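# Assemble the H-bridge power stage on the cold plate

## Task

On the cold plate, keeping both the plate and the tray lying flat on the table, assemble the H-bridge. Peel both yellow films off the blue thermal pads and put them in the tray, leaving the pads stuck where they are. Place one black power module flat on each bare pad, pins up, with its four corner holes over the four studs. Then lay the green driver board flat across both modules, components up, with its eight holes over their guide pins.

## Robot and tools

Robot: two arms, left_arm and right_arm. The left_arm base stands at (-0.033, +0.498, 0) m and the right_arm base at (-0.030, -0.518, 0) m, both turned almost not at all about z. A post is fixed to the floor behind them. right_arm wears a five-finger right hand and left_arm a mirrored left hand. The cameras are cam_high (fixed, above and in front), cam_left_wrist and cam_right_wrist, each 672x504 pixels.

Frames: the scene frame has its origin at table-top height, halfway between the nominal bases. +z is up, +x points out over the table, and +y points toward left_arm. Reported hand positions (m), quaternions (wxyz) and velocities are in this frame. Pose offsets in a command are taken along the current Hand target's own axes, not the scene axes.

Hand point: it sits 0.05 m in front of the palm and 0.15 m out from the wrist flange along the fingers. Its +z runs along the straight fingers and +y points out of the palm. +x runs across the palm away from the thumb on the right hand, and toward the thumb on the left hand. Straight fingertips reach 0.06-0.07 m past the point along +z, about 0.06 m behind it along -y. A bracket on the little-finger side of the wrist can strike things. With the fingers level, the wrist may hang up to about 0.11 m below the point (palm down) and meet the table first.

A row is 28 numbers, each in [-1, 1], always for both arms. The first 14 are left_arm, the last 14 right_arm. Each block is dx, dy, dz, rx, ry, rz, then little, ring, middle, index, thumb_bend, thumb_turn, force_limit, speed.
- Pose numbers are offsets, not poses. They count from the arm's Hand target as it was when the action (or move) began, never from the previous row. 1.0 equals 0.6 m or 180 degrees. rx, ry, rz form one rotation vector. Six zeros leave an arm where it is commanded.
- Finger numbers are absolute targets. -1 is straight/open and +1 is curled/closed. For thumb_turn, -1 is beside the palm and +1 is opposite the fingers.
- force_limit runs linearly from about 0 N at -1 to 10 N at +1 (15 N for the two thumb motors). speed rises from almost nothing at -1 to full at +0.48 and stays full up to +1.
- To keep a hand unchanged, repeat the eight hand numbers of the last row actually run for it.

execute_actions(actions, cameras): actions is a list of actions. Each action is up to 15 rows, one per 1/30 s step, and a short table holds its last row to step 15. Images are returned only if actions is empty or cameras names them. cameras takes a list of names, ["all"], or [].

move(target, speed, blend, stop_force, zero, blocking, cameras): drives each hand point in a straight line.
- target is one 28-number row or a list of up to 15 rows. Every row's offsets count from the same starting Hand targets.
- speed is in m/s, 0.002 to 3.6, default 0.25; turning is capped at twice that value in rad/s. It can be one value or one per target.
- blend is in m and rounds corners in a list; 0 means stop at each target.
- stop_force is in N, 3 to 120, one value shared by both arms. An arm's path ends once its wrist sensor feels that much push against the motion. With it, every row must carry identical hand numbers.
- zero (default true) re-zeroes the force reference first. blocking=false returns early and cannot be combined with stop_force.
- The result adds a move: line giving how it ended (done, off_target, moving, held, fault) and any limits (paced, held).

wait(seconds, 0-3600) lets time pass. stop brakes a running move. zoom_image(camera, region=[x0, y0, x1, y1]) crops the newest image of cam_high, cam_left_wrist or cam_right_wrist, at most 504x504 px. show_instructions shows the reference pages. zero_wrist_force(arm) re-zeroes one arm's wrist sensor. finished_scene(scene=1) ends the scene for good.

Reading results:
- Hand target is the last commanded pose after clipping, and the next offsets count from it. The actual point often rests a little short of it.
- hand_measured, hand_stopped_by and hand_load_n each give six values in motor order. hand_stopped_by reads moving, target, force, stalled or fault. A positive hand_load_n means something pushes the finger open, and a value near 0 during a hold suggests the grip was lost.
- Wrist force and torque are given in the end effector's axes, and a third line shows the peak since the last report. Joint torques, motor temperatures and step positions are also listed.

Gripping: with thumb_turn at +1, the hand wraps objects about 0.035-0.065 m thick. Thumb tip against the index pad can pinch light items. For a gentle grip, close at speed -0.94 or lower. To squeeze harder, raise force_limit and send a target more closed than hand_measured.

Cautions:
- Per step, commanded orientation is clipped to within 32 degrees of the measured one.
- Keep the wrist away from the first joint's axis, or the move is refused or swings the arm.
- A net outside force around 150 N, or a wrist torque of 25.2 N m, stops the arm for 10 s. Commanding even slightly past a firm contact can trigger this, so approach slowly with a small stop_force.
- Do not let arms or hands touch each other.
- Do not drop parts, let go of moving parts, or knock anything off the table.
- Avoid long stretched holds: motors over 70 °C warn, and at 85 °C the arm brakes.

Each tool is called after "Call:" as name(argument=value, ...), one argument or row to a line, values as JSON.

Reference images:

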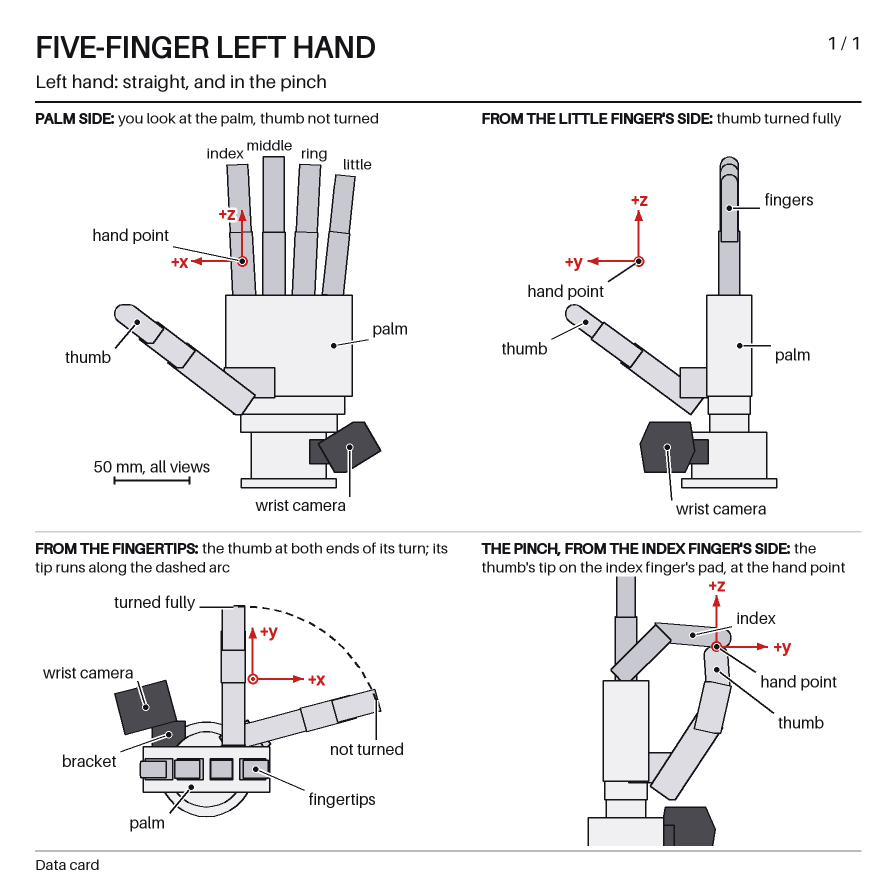

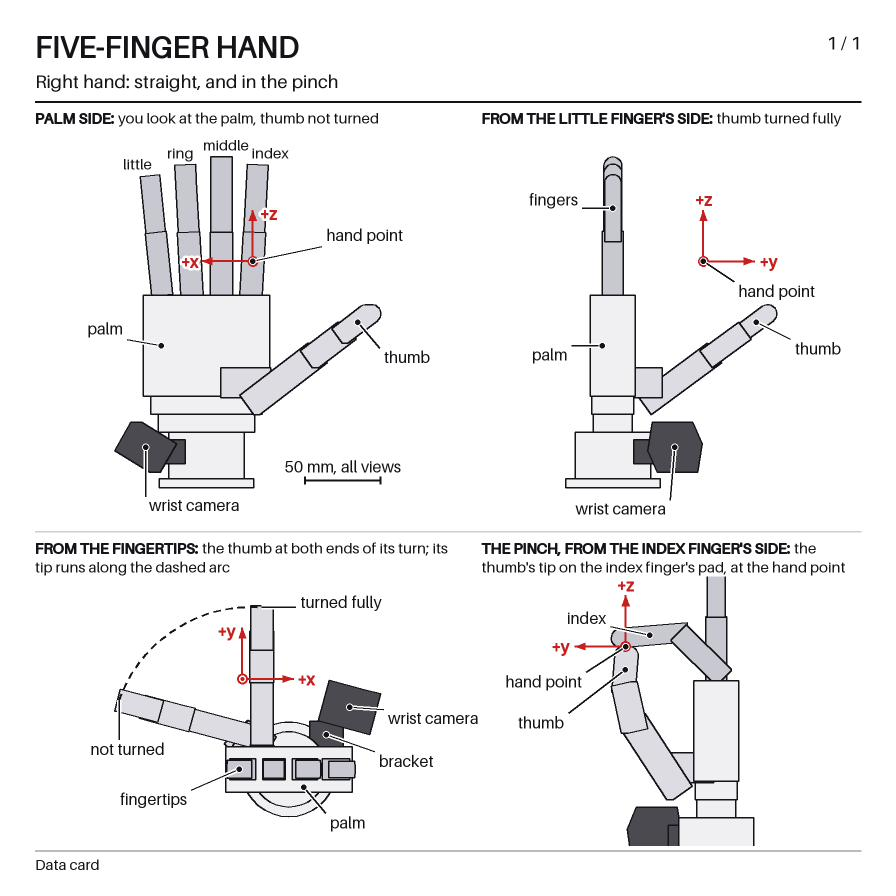

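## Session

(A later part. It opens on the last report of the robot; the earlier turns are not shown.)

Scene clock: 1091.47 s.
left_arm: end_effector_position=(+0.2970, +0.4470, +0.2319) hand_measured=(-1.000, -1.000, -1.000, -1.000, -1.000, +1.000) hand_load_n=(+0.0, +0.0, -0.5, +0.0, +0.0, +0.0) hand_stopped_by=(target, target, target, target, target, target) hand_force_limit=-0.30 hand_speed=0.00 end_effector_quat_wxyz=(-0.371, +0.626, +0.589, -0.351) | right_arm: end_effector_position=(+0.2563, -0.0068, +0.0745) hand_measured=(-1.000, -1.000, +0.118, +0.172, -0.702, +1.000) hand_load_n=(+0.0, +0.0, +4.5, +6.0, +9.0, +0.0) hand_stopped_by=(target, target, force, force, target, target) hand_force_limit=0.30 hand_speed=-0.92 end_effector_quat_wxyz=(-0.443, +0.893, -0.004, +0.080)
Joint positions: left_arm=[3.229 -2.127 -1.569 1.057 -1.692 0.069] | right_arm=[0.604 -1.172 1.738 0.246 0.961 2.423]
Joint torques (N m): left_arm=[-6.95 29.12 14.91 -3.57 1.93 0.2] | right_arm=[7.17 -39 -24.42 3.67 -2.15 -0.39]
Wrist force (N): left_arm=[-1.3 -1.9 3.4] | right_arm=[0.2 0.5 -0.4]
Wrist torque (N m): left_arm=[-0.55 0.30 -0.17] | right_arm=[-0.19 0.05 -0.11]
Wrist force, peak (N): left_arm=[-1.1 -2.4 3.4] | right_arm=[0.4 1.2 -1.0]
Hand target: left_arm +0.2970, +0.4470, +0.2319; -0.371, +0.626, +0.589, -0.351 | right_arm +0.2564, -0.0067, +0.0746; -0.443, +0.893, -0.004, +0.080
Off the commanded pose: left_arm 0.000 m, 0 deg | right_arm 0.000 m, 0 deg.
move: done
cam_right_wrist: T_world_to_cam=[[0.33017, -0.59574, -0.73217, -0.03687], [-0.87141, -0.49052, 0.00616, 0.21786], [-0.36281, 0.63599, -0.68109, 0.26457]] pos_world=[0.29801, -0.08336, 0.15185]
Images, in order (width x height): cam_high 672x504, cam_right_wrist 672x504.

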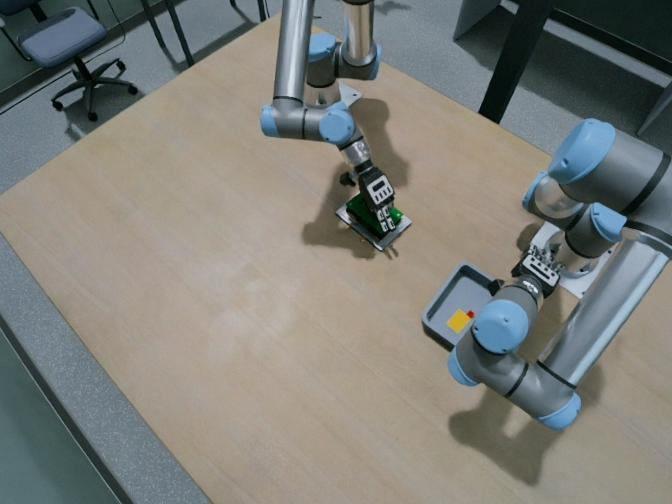

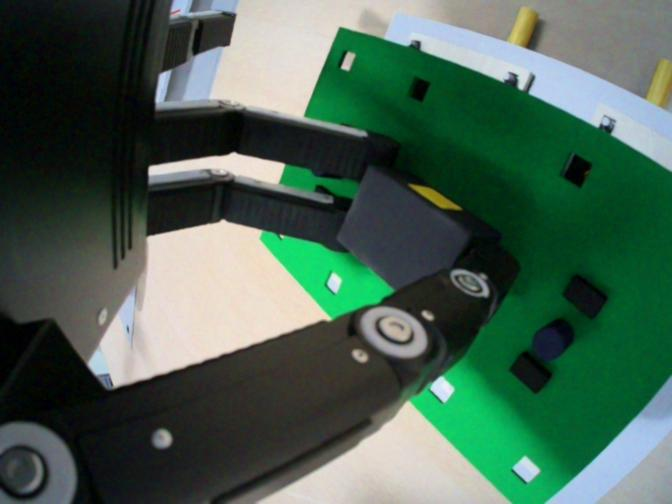

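Call:
move(
  target=[0,0,0,0,0,0,-1,-1,-1,-1,-1,1,-0.3,0,-0.003,0.0169,0.0127,0,0,0,-1,-1,0.41,0.41,-0.7,1,0.3,-0.92],
  speed=0.02,
  stop_force=3,
  cameras=["cam_right_wrist"],
)

Call:
zoom_image(
  camera="cam_right_wrist",
  region=[320, 20, 480, 140],
)

Call:
zoom_image(
  camera="cam_right_wrist",
  region=[540, 130, 620, 200],
)

Call:
zoom_image(
  camera="cam_right_wrist",
  region=[420, 360, 580, 500],
)

Call:
zoom_image(
  camera="cam_right_wrist",
  region=[300, 250, 380, 320],
)

Scene clock: 1103.10 s.
left_arm: end_effector_position=(+0.2970, +0.4470, +0.2319) hand_measured=(-1.000, -1.000, -1.000, -1.000, -1.000, +1.000) hand_load_n=(+0.0, +0.0, -0.5, +0.0, +0.0, +0.0) hand_stopped_by=(target, target, target, target, target, target) hand_force_limit=-0.30 hand_speed=0.00 end_effector_quat_wxyz=(-0.371, +0.626, +0.589, -0.351) | right_arm: end_effector_position=(+0.2564, -0.0067, +0.0618) hand_measured=(-1.000, -1.000, +0.118, +0.172, -0.702, +1.000) hand_load_n=(+0.0, +0.0, +5.0, +6.0, +9.0, +0.0) hand_stopped_by=(target, target, force, force, target, target) hand_force_limit=0.30 hand_speed=-0.92 end_effector_quat_wxyz=(-0.443, +0.893, -0.004, +0.080)
Joint positions: left_arm=[3.229 -2.127 -1.569 1.057 -1.692 0.069] | right_arm=[0.604 -1.155 1.752 0.216 0.961 2.424]
Joint torques (N m): left_arm=[-6.96 29.44 14.58 -3.74 1.84 0.46] | right_arm=[9.04 -39.57 -24.84 3.53 0.48 1.69]
Wrist force (N): left_arm=[-1.1 -1.8 3.3] | right_arm=[0.2 0.3 -0.1]
Wrist torque (N m): left_arm=[-0.52 0.28 -0.16] | right_arm=[-0.27 0.03 -0.10]
Wrist force, peak (N): left_arm=[-1.5 -1.9 3.5] | right_arm=[0.4 0.6 -0.5]
Hand target: left_arm +0.2970, +0.4470, +0.2319; -0.371, +0.626, +0.589, -0.351 | right_arm +0.2564, -0.0067, +0.0618; -0.443, +0.893, -0.004, +0.080
Off the commanded pose: left_arm 0.000 m, 0 deg | right_arm 0.000 m, 0 deg.
move: done
cam_right_wrist: T_world_to_cam=[[0.33018, -0.59574, -0.73217, -0.04612], [-0.8714, -0.49053, 0.00615, 0.21799], [-0.36281, 0.63599, -0.68109, 0.25585]] pos_world=[0.29801, -0.08326, 0.13916]

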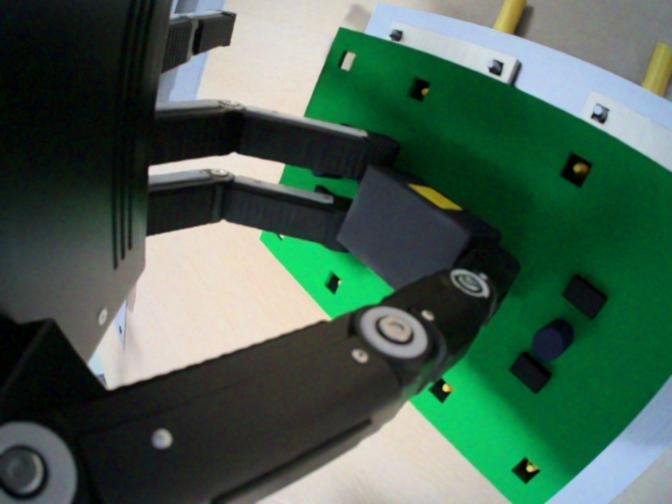

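Scaled by 3.150 from the camera's image (finer frame: 960x720).

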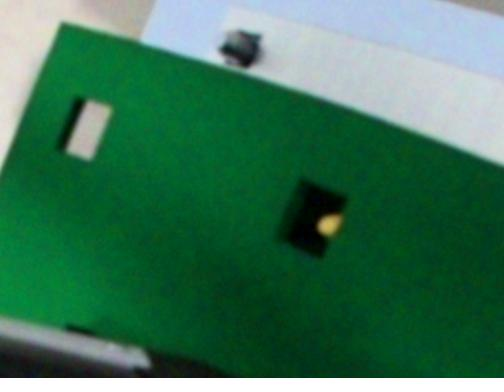

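Scaled by 6.300 from the camera's image (finer frame: 960x720).

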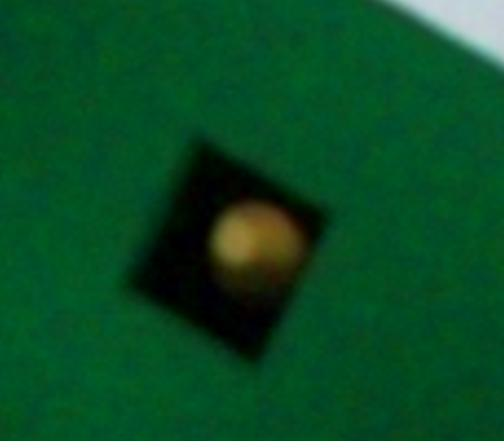

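Scaled by 3.150 from the camera's image (finer frame: 960x720).

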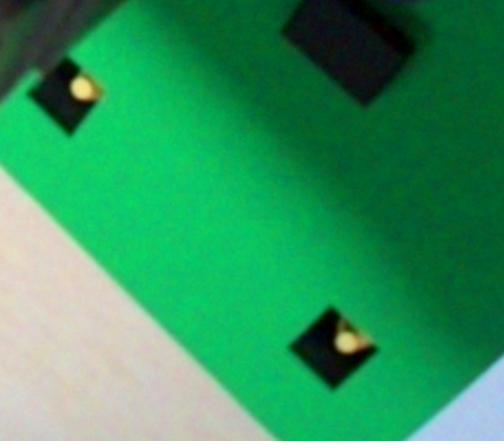

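Scaled by 6.300 from the camera's image (finer frame: 960x720).

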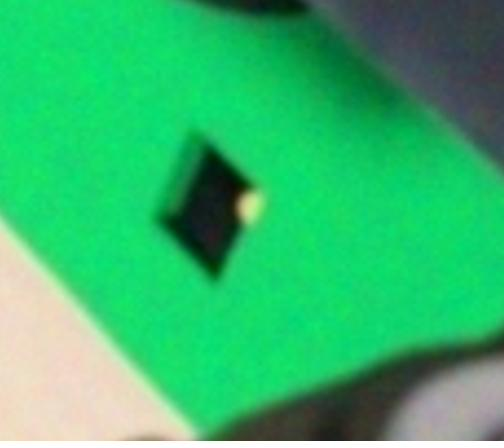

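Call:
move(
  target=[
    [0,0,0,0,0,0,-1,-1,-1,-1,-1,1,-0.3,0,0.0008,0.0005,-0.0005,0,0,0,-1,-1,0.41,0.41,-0.7,1,0.3,-0.92],
    [0,0,0,0,0,0,-1,-1,-1,-1,-1,1,-0.3,0,-0.0022,0.0177,0.0124,0,0,0,-1,-1,0.41,0.41,-0.7,1,0.3,-0.92],
  ],
  speed=0.008,
  stop_force=3,
  cameras=["cam_right_wrist"],
)

Call:
zoom_image(
  camera="cam_right_wrist",
  region=[320, 20, 672, 270],
)

Call:
zoom_image(
  camera="cam_right_wrist",
  region=[260, 230, 612, 504],
)

Scene clock: 1132.13 s.
left_arm: end_effector_position=(+0.2970, +0.4470, +0.2319) hand_measured=(-1.000, -1.000, -1.000, -1.000, -1.000, +1.000) hand_load_n=(+0.0, +0.0, +0.0, +0.0, +0.0, +0.0) hand_stopped_by=(target, target, target, target, target, target) hand_force_limit=-0.30 hand_speed=0.00 end_effector_quat_wxyz=(-0.371, +0.626, +0.589, -0.351) | right_arm: end_effector_position=(+0.2568, -0.0072, +0.0529) hand_measured=(-1.000, -1.000, +0.118, +0.172, -0.702, +1.000) hand_load_n=(-0.5, +0.0, +5.0, +6.0, +8.5, +0.0) hand_stopped_by=(target, target, force, force, target, target) hand_force_limit=0.30 hand_speed=-0.92 end_effector_quat_wxyz=(-0.443, +0.893, -0.004, +0.080)
Joint positions: left_arm=[3.229 -2.127 -1.569 1.057 -1.692 0.069] | right_arm=[0.603 -1.143 1.761 0.196 0.96 2.422]
Joint torques (N m): left_arm=[-6.63 29.54 15.58 -3.5 1.88 0.62] | right_arm=[-7.8 -39.83 -25.38 3.34 0.37 1.68]
Wrist force (N): left_arm=[-1.3 -1.8 3.0] | right_arm=[0.3 0.8 -0.8]
Wrist torque (N m): left_arm=[-0.50 0.30 -0.18] | right_arm=[-0.13 0.05 0.04]
Wrist force, peak (N): left_arm=[-1.7 -2.1 3.5] | right_arm=[1.0 -6.7 -2.3]
Hand target: left_arm +0.2970, +0.4470, +0.2319; -0.371, +0.626, +0.589, -0.351 | right_arm +0.2568, -0.0072, +0.0529; -0.443, +0.893, -0.004, +0.080 (not the last commanded pose)
Off the commanded pose: left_arm 0.000 m, 0 deg | right_arm 0.004 m, 0 deg.
move: contact (right_arm); path passed 1 of 2 targets
cam_right_wrist: T_world_to_cam=[[0.33016, -0.59569, -0.73222, -0.05297], [-0.8714, -0.49053, 0.00615, 0.21815], [-0.36284, 0.63603, -0.68104, 0.25033]] pos_world=[0.29841, -0.08376, 0.13035]

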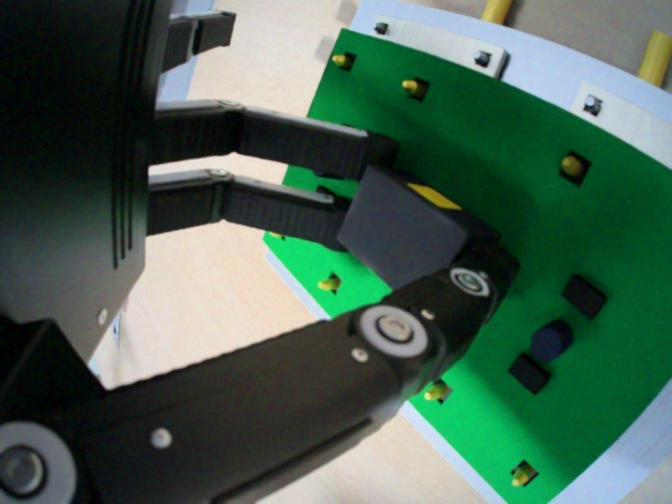

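Scaled by 1.432 from the camera's image (finer frame: 960x720).

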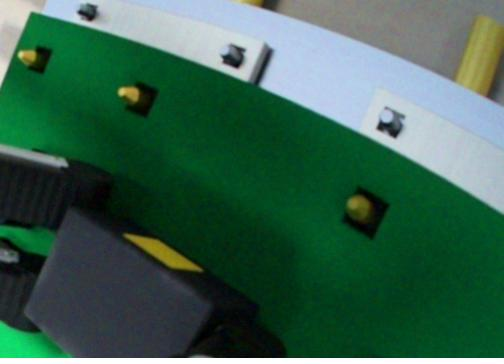

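Scaled by 1.432 from the camera's image (finer frame: 960x720).

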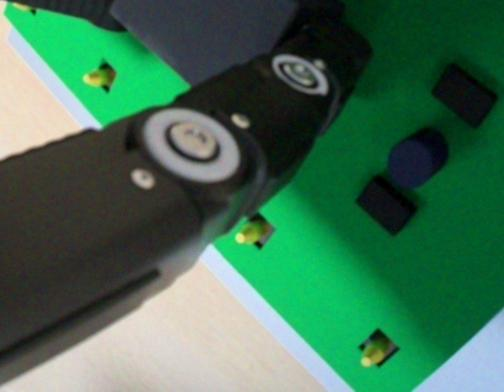

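Call:
move(
  target=[0,0,0,0,0,0,-1,-1,-1,-1,-1,1,-0.3,0,-0.0007,0.004,0.003,0,0,0,-1,-1,0.41,0.41,-0.7,1,0.3,-0.92],
  speed=0.005,
  stop_force=5,
)

Call:
move(
  target=[0,0,0,0,0,0,-1,-1,-1,-1,-1,1,-0.3,0,0,0,0,0,0,0,-1,-1,0,0,-0.8,1,0.3,-0.85],
  speed=0.01,
  cameras=["cam_right_wrist"],
)

Scene clock: 1141.27 s.
left_arm: end_effector_position=(+0.2970, +0.4470, +0.2319) hand_measured=(-1.000, -1.000, -1.000, -1.000, -1.000, +1.000) hand_load_n=(+0.0, -0.5, +0.0, +0.0, +0.0, +0.0) hand_stopped_by=(target, target, target, target, target, target) hand_force_limit=-0.30 hand_speed=0.00 end_effector_quat_wxyz=(-0.371, +0.626, +0.589, -0.351) | right_arm: end_effector_position=(+0.2569, -0.0072, +0.0527) hand_measured=(-1.000, -1.000, +0.118, +0.172, -0.702, +1.000) hand_load_n=(+0.0, +0.0, +4.5, +6.0, +9.0, +0.0) hand_stopped_by=(target, target, force, force, target, target) hand_force_limit=0.30 hand_speed=-0.92 end_effector_quat_wxyz=(-0.443, +0.893, -0.004, +0.080)
Joint positions: left_arm=[3.229 -2.127 -1.569 1.057 -1.692 0.069] | right_arm=[0.603 -1.143 1.761 0.195 0.96 2.422]
Joint torques (N m): left_arm=[-6.42 29.45 15.84 -3.67 1.78 0.71] | right_arm=[-1.29 -39.2 -24.76 2.85 0.58 1.34]
Wrist force (N): left_arm=[-1.2 -1.7 3.1] | right_arm=[0.7 -0.6 -1.0]
Wrist torque (N m): left_arm=[-0.49 0.29 -0.18] | right_arm=[-0.19 0.02 0.04]
Wrist force, peak (N): left_arm=[-1.5 -2.1 3.5] | right_arm=[0.2 -7.2 -4.1]
Hand target: left_arm +0.2970, +0.4470, +0.2319; -0.371, +0.626, +0.589, -0.351 | right_arm +0.2569, -0.0072, +0.0527; -0.443, +0.893, -0.004, +0.080 (not the last commanded pose)
Off the commanded pose: left_arm 0.000 m, 0 deg | right_arm 0.003 m, 0 deg.
move: contact (right_arm)

Scene clock: 1142.00 s.
left_arm: end_effector_position=(+0.2970, +0.4470, +0.2319) hand_measured=(-1.000, -1.000, -1.000, -1.000, -1.000, +1.000) hand_load_n=(+0.0, +0.0, +0.0, +0.0, +0.0, +0.0) hand_stopped_by=(target, target, target, target, target, target) hand_force_limit=-0.30 hand_speed=0.00 end_effector_quat_wxyz=(-0.371, +0.626, +0.589, -0.351) | right_arm: end_effector_position=(+0.2569, -0.0072, +0.0527) hand_measured=(-1.000, -1.000, +0.000, +0.000, -0.800, +1.000) hand_load_n=(+0.0, +0.0, +0.0, +0.0, +0.0, +0.0) hand_stopped_by=(target, target, target, target, target, target) hand_force_limit=0.30 hand_speed=-0.85 end_effector_quat_wxyz=(-0.443, +0.893, -0.004, +0.080)
Joint positions: left_arm=[3.229 -2.127 -1.569 1.057 -1.692 0.069] | right_arm=[0.603 -1.143 1.761 0.195 0.96 2.422]
Joint torques (N m): left_arm=[-6.83 29.37 15.71 -3.67 1.76 0.87] | right_arm=[-1.48 -36.78 -24.72 2.66 0.83 1.54]
Wrist force (N): left_arm=[-1.5 -1.9 3.1] | right_arm=[0.5 -0.2 -0.6]
Wrist torque (N m): left_arm=[-0.52 0.33 -0.18] | right_arm=[-0.25 0.02 0.02]
Wrist force, peak (N): left_arm=[-1.4 -1.9 3.3] | right_arm=[0.5 -0.6 -2.2]
Hand target: left_arm +0.2970, +0.4470, +0.2319; -0.371, +0.626, +0.589, -0.351 | right_arm +0.2569, -0.0072, +0.0527; -0.443, +0.893, -0.004, +0.080
Off the commanded pose: left_arm 0.000 m, 0 deg | right_arm 0.000 m, 0 deg.
move: done
cam_right_wrist: T_world_to_cam=[[0.33021, -0.59564, -0.73224, -0.05323], [-0.87143, -0.49048, 0.006, 0.21827], [-0.36273, 0.63611, -0.68102, 0.25013]] pos_world=[0.29851, -0.08376, 0.13006]

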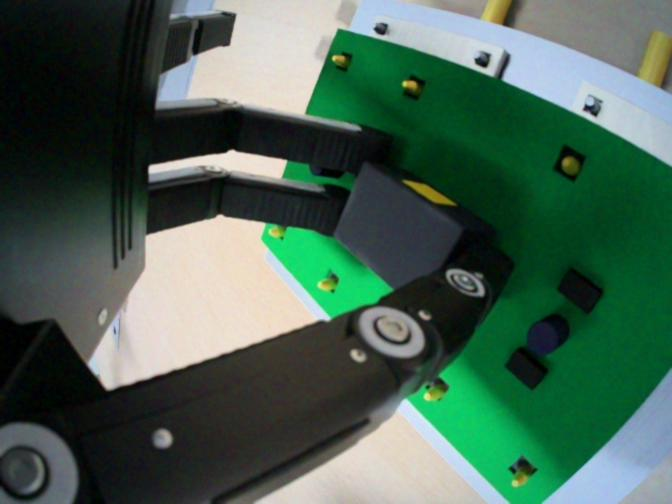

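Call:
move(
  target=[
    [0,0,0,0,0,0,-1,-1,-1,-1,-1,1,-0.3,0,0.0046,-0.0264,-0.0199,0,0,0,-1,-1,0,0,-0.8,1,0.3,-0.85],
    [0,0,0,0,0,0,-1,-1,-1,-1,-1,1,-0.3,0,0.0232,-0.132,-0.0993,0,0,0,-1,-1,0,0,-0.8,1,0.3,-0.85],
  ],
  speed=[0.02,0.1],
  blend=[0.002,0],
  cameras=["cam_right_wrist","cam_high"],
)

Call:
zoom_image(
  camera="cam_right_wrist",
  region=[372, 40, 672, 340],
)

Scene clock: 1152.17 s.
left_arm: end_effector_position=(+0.2970, +0.4470, +0.2319) hand_measured=(-1.000, -1.000, -1.000, -1.000, -1.000, +1.000) hand_load_n=(-0.5, +0.0, +0.0, +0.0, +0.0, +0.0) hand_stopped_by=(target, target, target, target, target, target) hand_force_limit=-0.30 hand_speed=0.00 end_effector_quat_wxyz=(-0.371, +0.626, +0.589, -0.351) | right_arm: end_effector_position=(+0.2568, -0.0072, +0.1528) hand_measured=(-1.000, -1.000, +0.000, +0.000, -0.800, +1.000) hand_load_n=(+0.0, +0.0, +0.5, +0.0, +0.0, +0.0) hand_stopped_by=(target, target, target, target, target, target) hand_force_limit=0.30 hand_speed=-0.85 end_effector_quat_wxyz=(-0.443, +0.893, -0.004, +0.080)
Joint positions: left_arm=[3.229 -2.127 -1.569 1.057 -1.692 0.069] | right_arm=[0.603 -1.257 1.634 0.435 0.96 2.422]
Joint torques (N m): left_arm=[-7.08 29.9 15.73 -3.84 1.73 0.87] | right_arm=[-9.15 -26.76 -15.22 -0.08 -1.46 -1.62]
Wrist force (N): left_arm=[-1.0 -1.8 3.4] | right_arm=[0.5 0.0 -0.9]
Wrist torque (N m): left_arm=[-0.53 0.27 -0.17] | right_arm=[-0.17 0.02 0.05]
Wrist force, peak (N): left_arm=[-1.4 -2.0 3.6] | right_arm=[0.7 -0.9 -1.3]
Hand target: left_arm +0.2970, +0.4470, +0.2319; -0.371, +0.626, +0.589, -0.351 | right_arm +0.2568, -0.0072, +0.1528; -0.443, +0.893, -0.004, +0.080
Off the commanded pose: left_arm 0.000 m, 0 deg | right_arm 0.000 m, 0 deg.
move: done
cam_right_wrist: T_world_to_cam=[[0.33037, -0.59564, -0.73217, 0.02003], [-0.87142, -0.49051, 0.00584, 0.21761], [-0.36262, 0.63609, -0.6811, 0.31825]] pos_world=[0.29841, -0.08376, 0.23015]
Images, in order (width x height): cam_high 672x504, cam_right_wrist 672x504.

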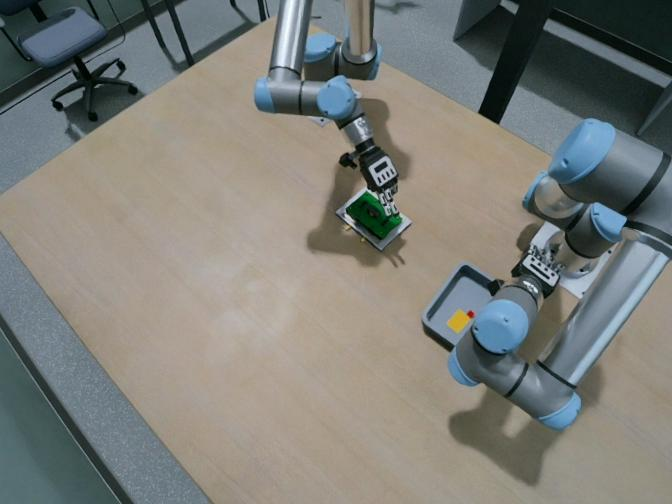

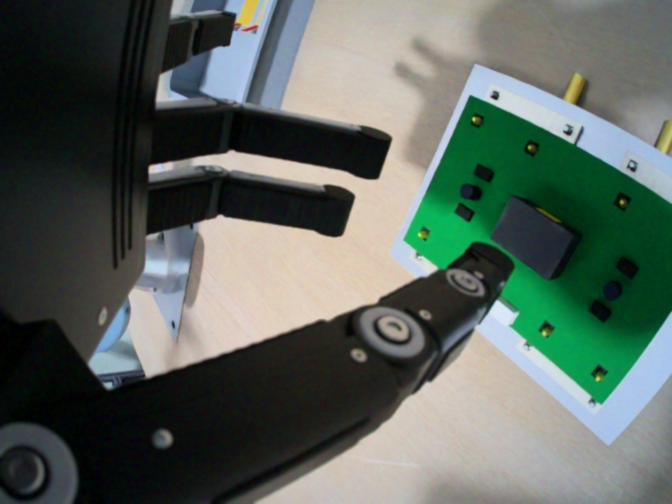

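Scaled by 1.680 from the camera's image (finer frame: 960x720).

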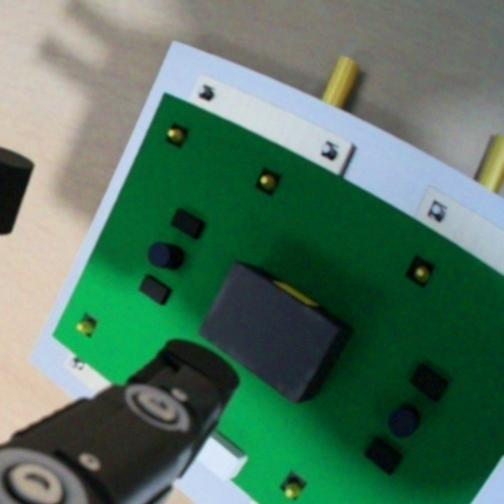

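Call:
move(
  target=[0.332,-0.156,-0.063,0,0,0,-1,-1,-1,-1,-1,1,-0.3,0,0.038,0.0467,-0.2768,0,0,0,-1,-1,0,0,-0.8,1,0.3,-0.85],
  speed=0.2,
  cameras=["all"],
)

Call:
zoom_image(
  camera="cam_high",
  region=[320, 160, 560, 400],
)

Call:
zoom_image(
  camera="cam_high",
  region=[320, 170, 430, 270],
)

Scene clock: 1170.40 s.
left_arm: end_effector_position=(+0.2966, +0.6200, +0.3185) hand_measured=(-1.000, -1.000, -1.000, -1.000, -1.000, +1.000) hand_load_n=(+0.0, +0.0, +0.0, +0.0, +0.0, +0.0) hand_stopped_by=(target, target, target, target, target, target) hand_force_limit=-0.30 hand_speed=0.00 end_effector_quat_wxyz=(-0.371, +0.626, +0.589, -0.351) | right_arm: end_effector_position=(+0.2567, -0.1515, +0.2294) hand_measured=(-1.000, -1.000, +0.000, +0.000, -0.800, +1.000) hand_load_n=(+0.0, +0.0, +0.0, +0.0, +0.0, +0.5) hand_stopped_by=(target, target, target, target, target, target) hand_force_limit=0.30 hand_speed=-0.85 end_effector_quat_wxyz=(-0.443, +0.893, -0.004, +0.080)
Joint positions: left_arm=[3.561 -2.038 -1.457 0.902 -1.979 0.24] | right_arm=[0.244 -1.507 1.788 0.79 0.745 2.036]
Joint torques (N m): left_arm=[10.42 44.08 22.97 -3.95 -2.4 2.58] | right_arm=[-7.35 -26.23 -26.68 3.38 -0.7 -1.18]
Wrist force (N): left_arm=[-1.2 -1.6 2.3] | right_arm=[0.5 -0.2 -0.9]
Wrist torque (N m): left_arm=[-0.39 0.31 -0.11] | right_arm=[-0.16 0.03 -0.17]
Wrist force, peak (N): left_arm=[2.5 -3.9 2.1] | right_arm=[0.7 0.1 -2.6]
Hand target: left_arm +0.2966, +0.6200, +0.3186; -0.371, +0.626, +0.589, -0.351 (not the last commanded pose) | right_arm +0.2567, -0.1515, +0.2295; -0.443, +0.893, -0.004, +0.080 (not the last commanded pose)
Off the commanded pose: left_arm 0.030 m, 0 deg | right_arm 0.007 m, 0 deg.
move: held (left_arm; a check stopped the path), off_target (right_arm; braked when a check withheld steps of left_arm); limits=held
pose unreachable (left arm): on one or more control steps of this call, first in action 0 (counted from 0), this arm could not follow its commanded pose, so it was not sent that pose on those steps. It may still have moved: this result reports where it is.
cause: moving toward the commanded pose would bring two parts of the arm too close to each other (joints 4 (wrist 1) to 6 (wrist 3) lie between them).
cam_left_wrist: T_world_to_cam=[[-0.44794, 0.31, 0.8386, -0.32598], [0.59185, 0.80584, 0.01825, -0.67785], [-0.67012, 0.5045, -0.54444, 0.17284]] pos_world=[0.37099, 0.5601, 0.37985]
cam_right_wrist: T_world_to_cam=[[0.33021, -0.59564, -0.73224, -0.00973], [-0.87143, -0.49048, 0.006, 0.14625], [-0.36273, 0.63611, -0.68102, 0.46219]] pos_world=[0.29831, -0.22806, 0.30675]

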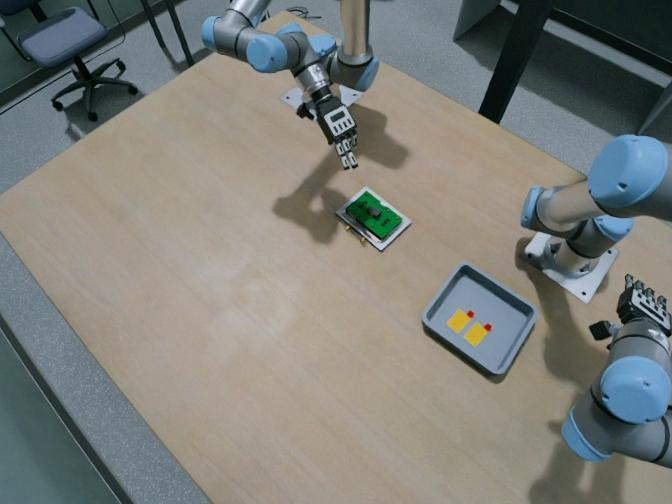

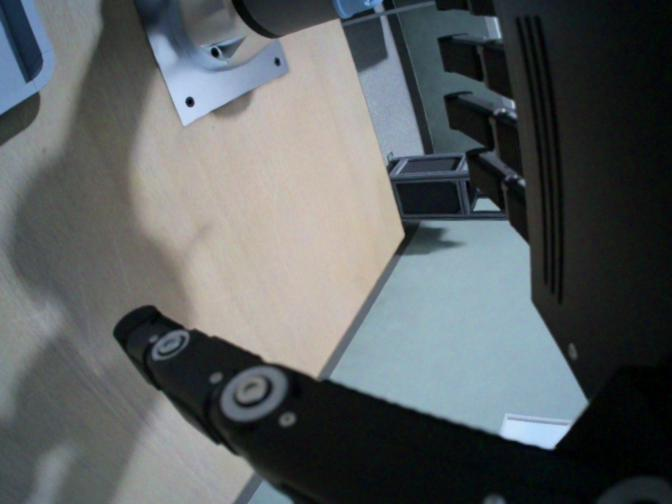

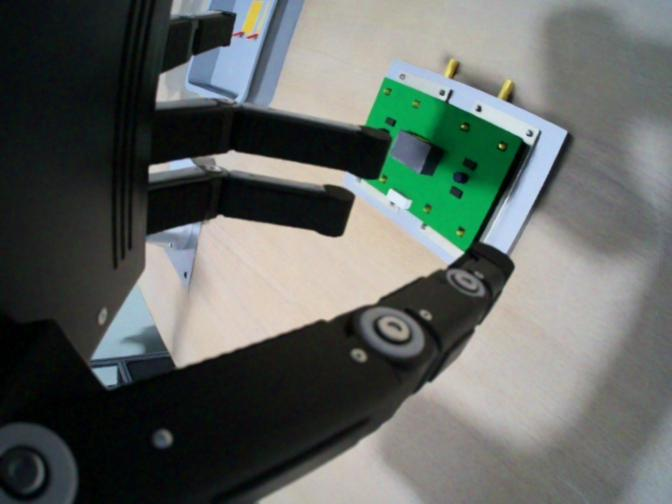

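Scaled by 2.100 from the camera's image (finer frame: 960x720).

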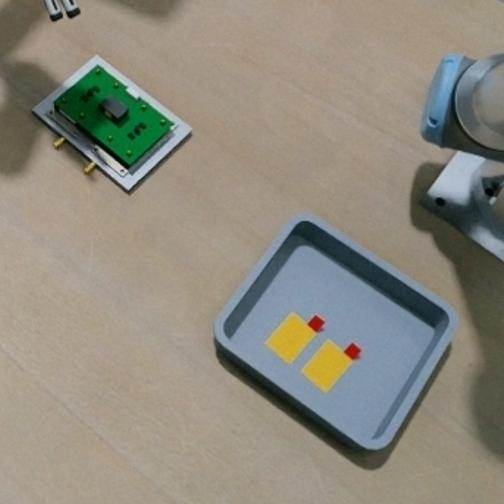

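Scaled by 4.582 from the camera's image (finer frame: 960x720).

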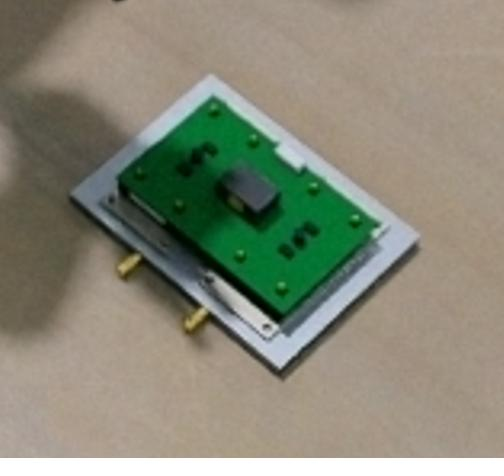

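Call:
finished_scene(
)

The scene is finished: the task was done.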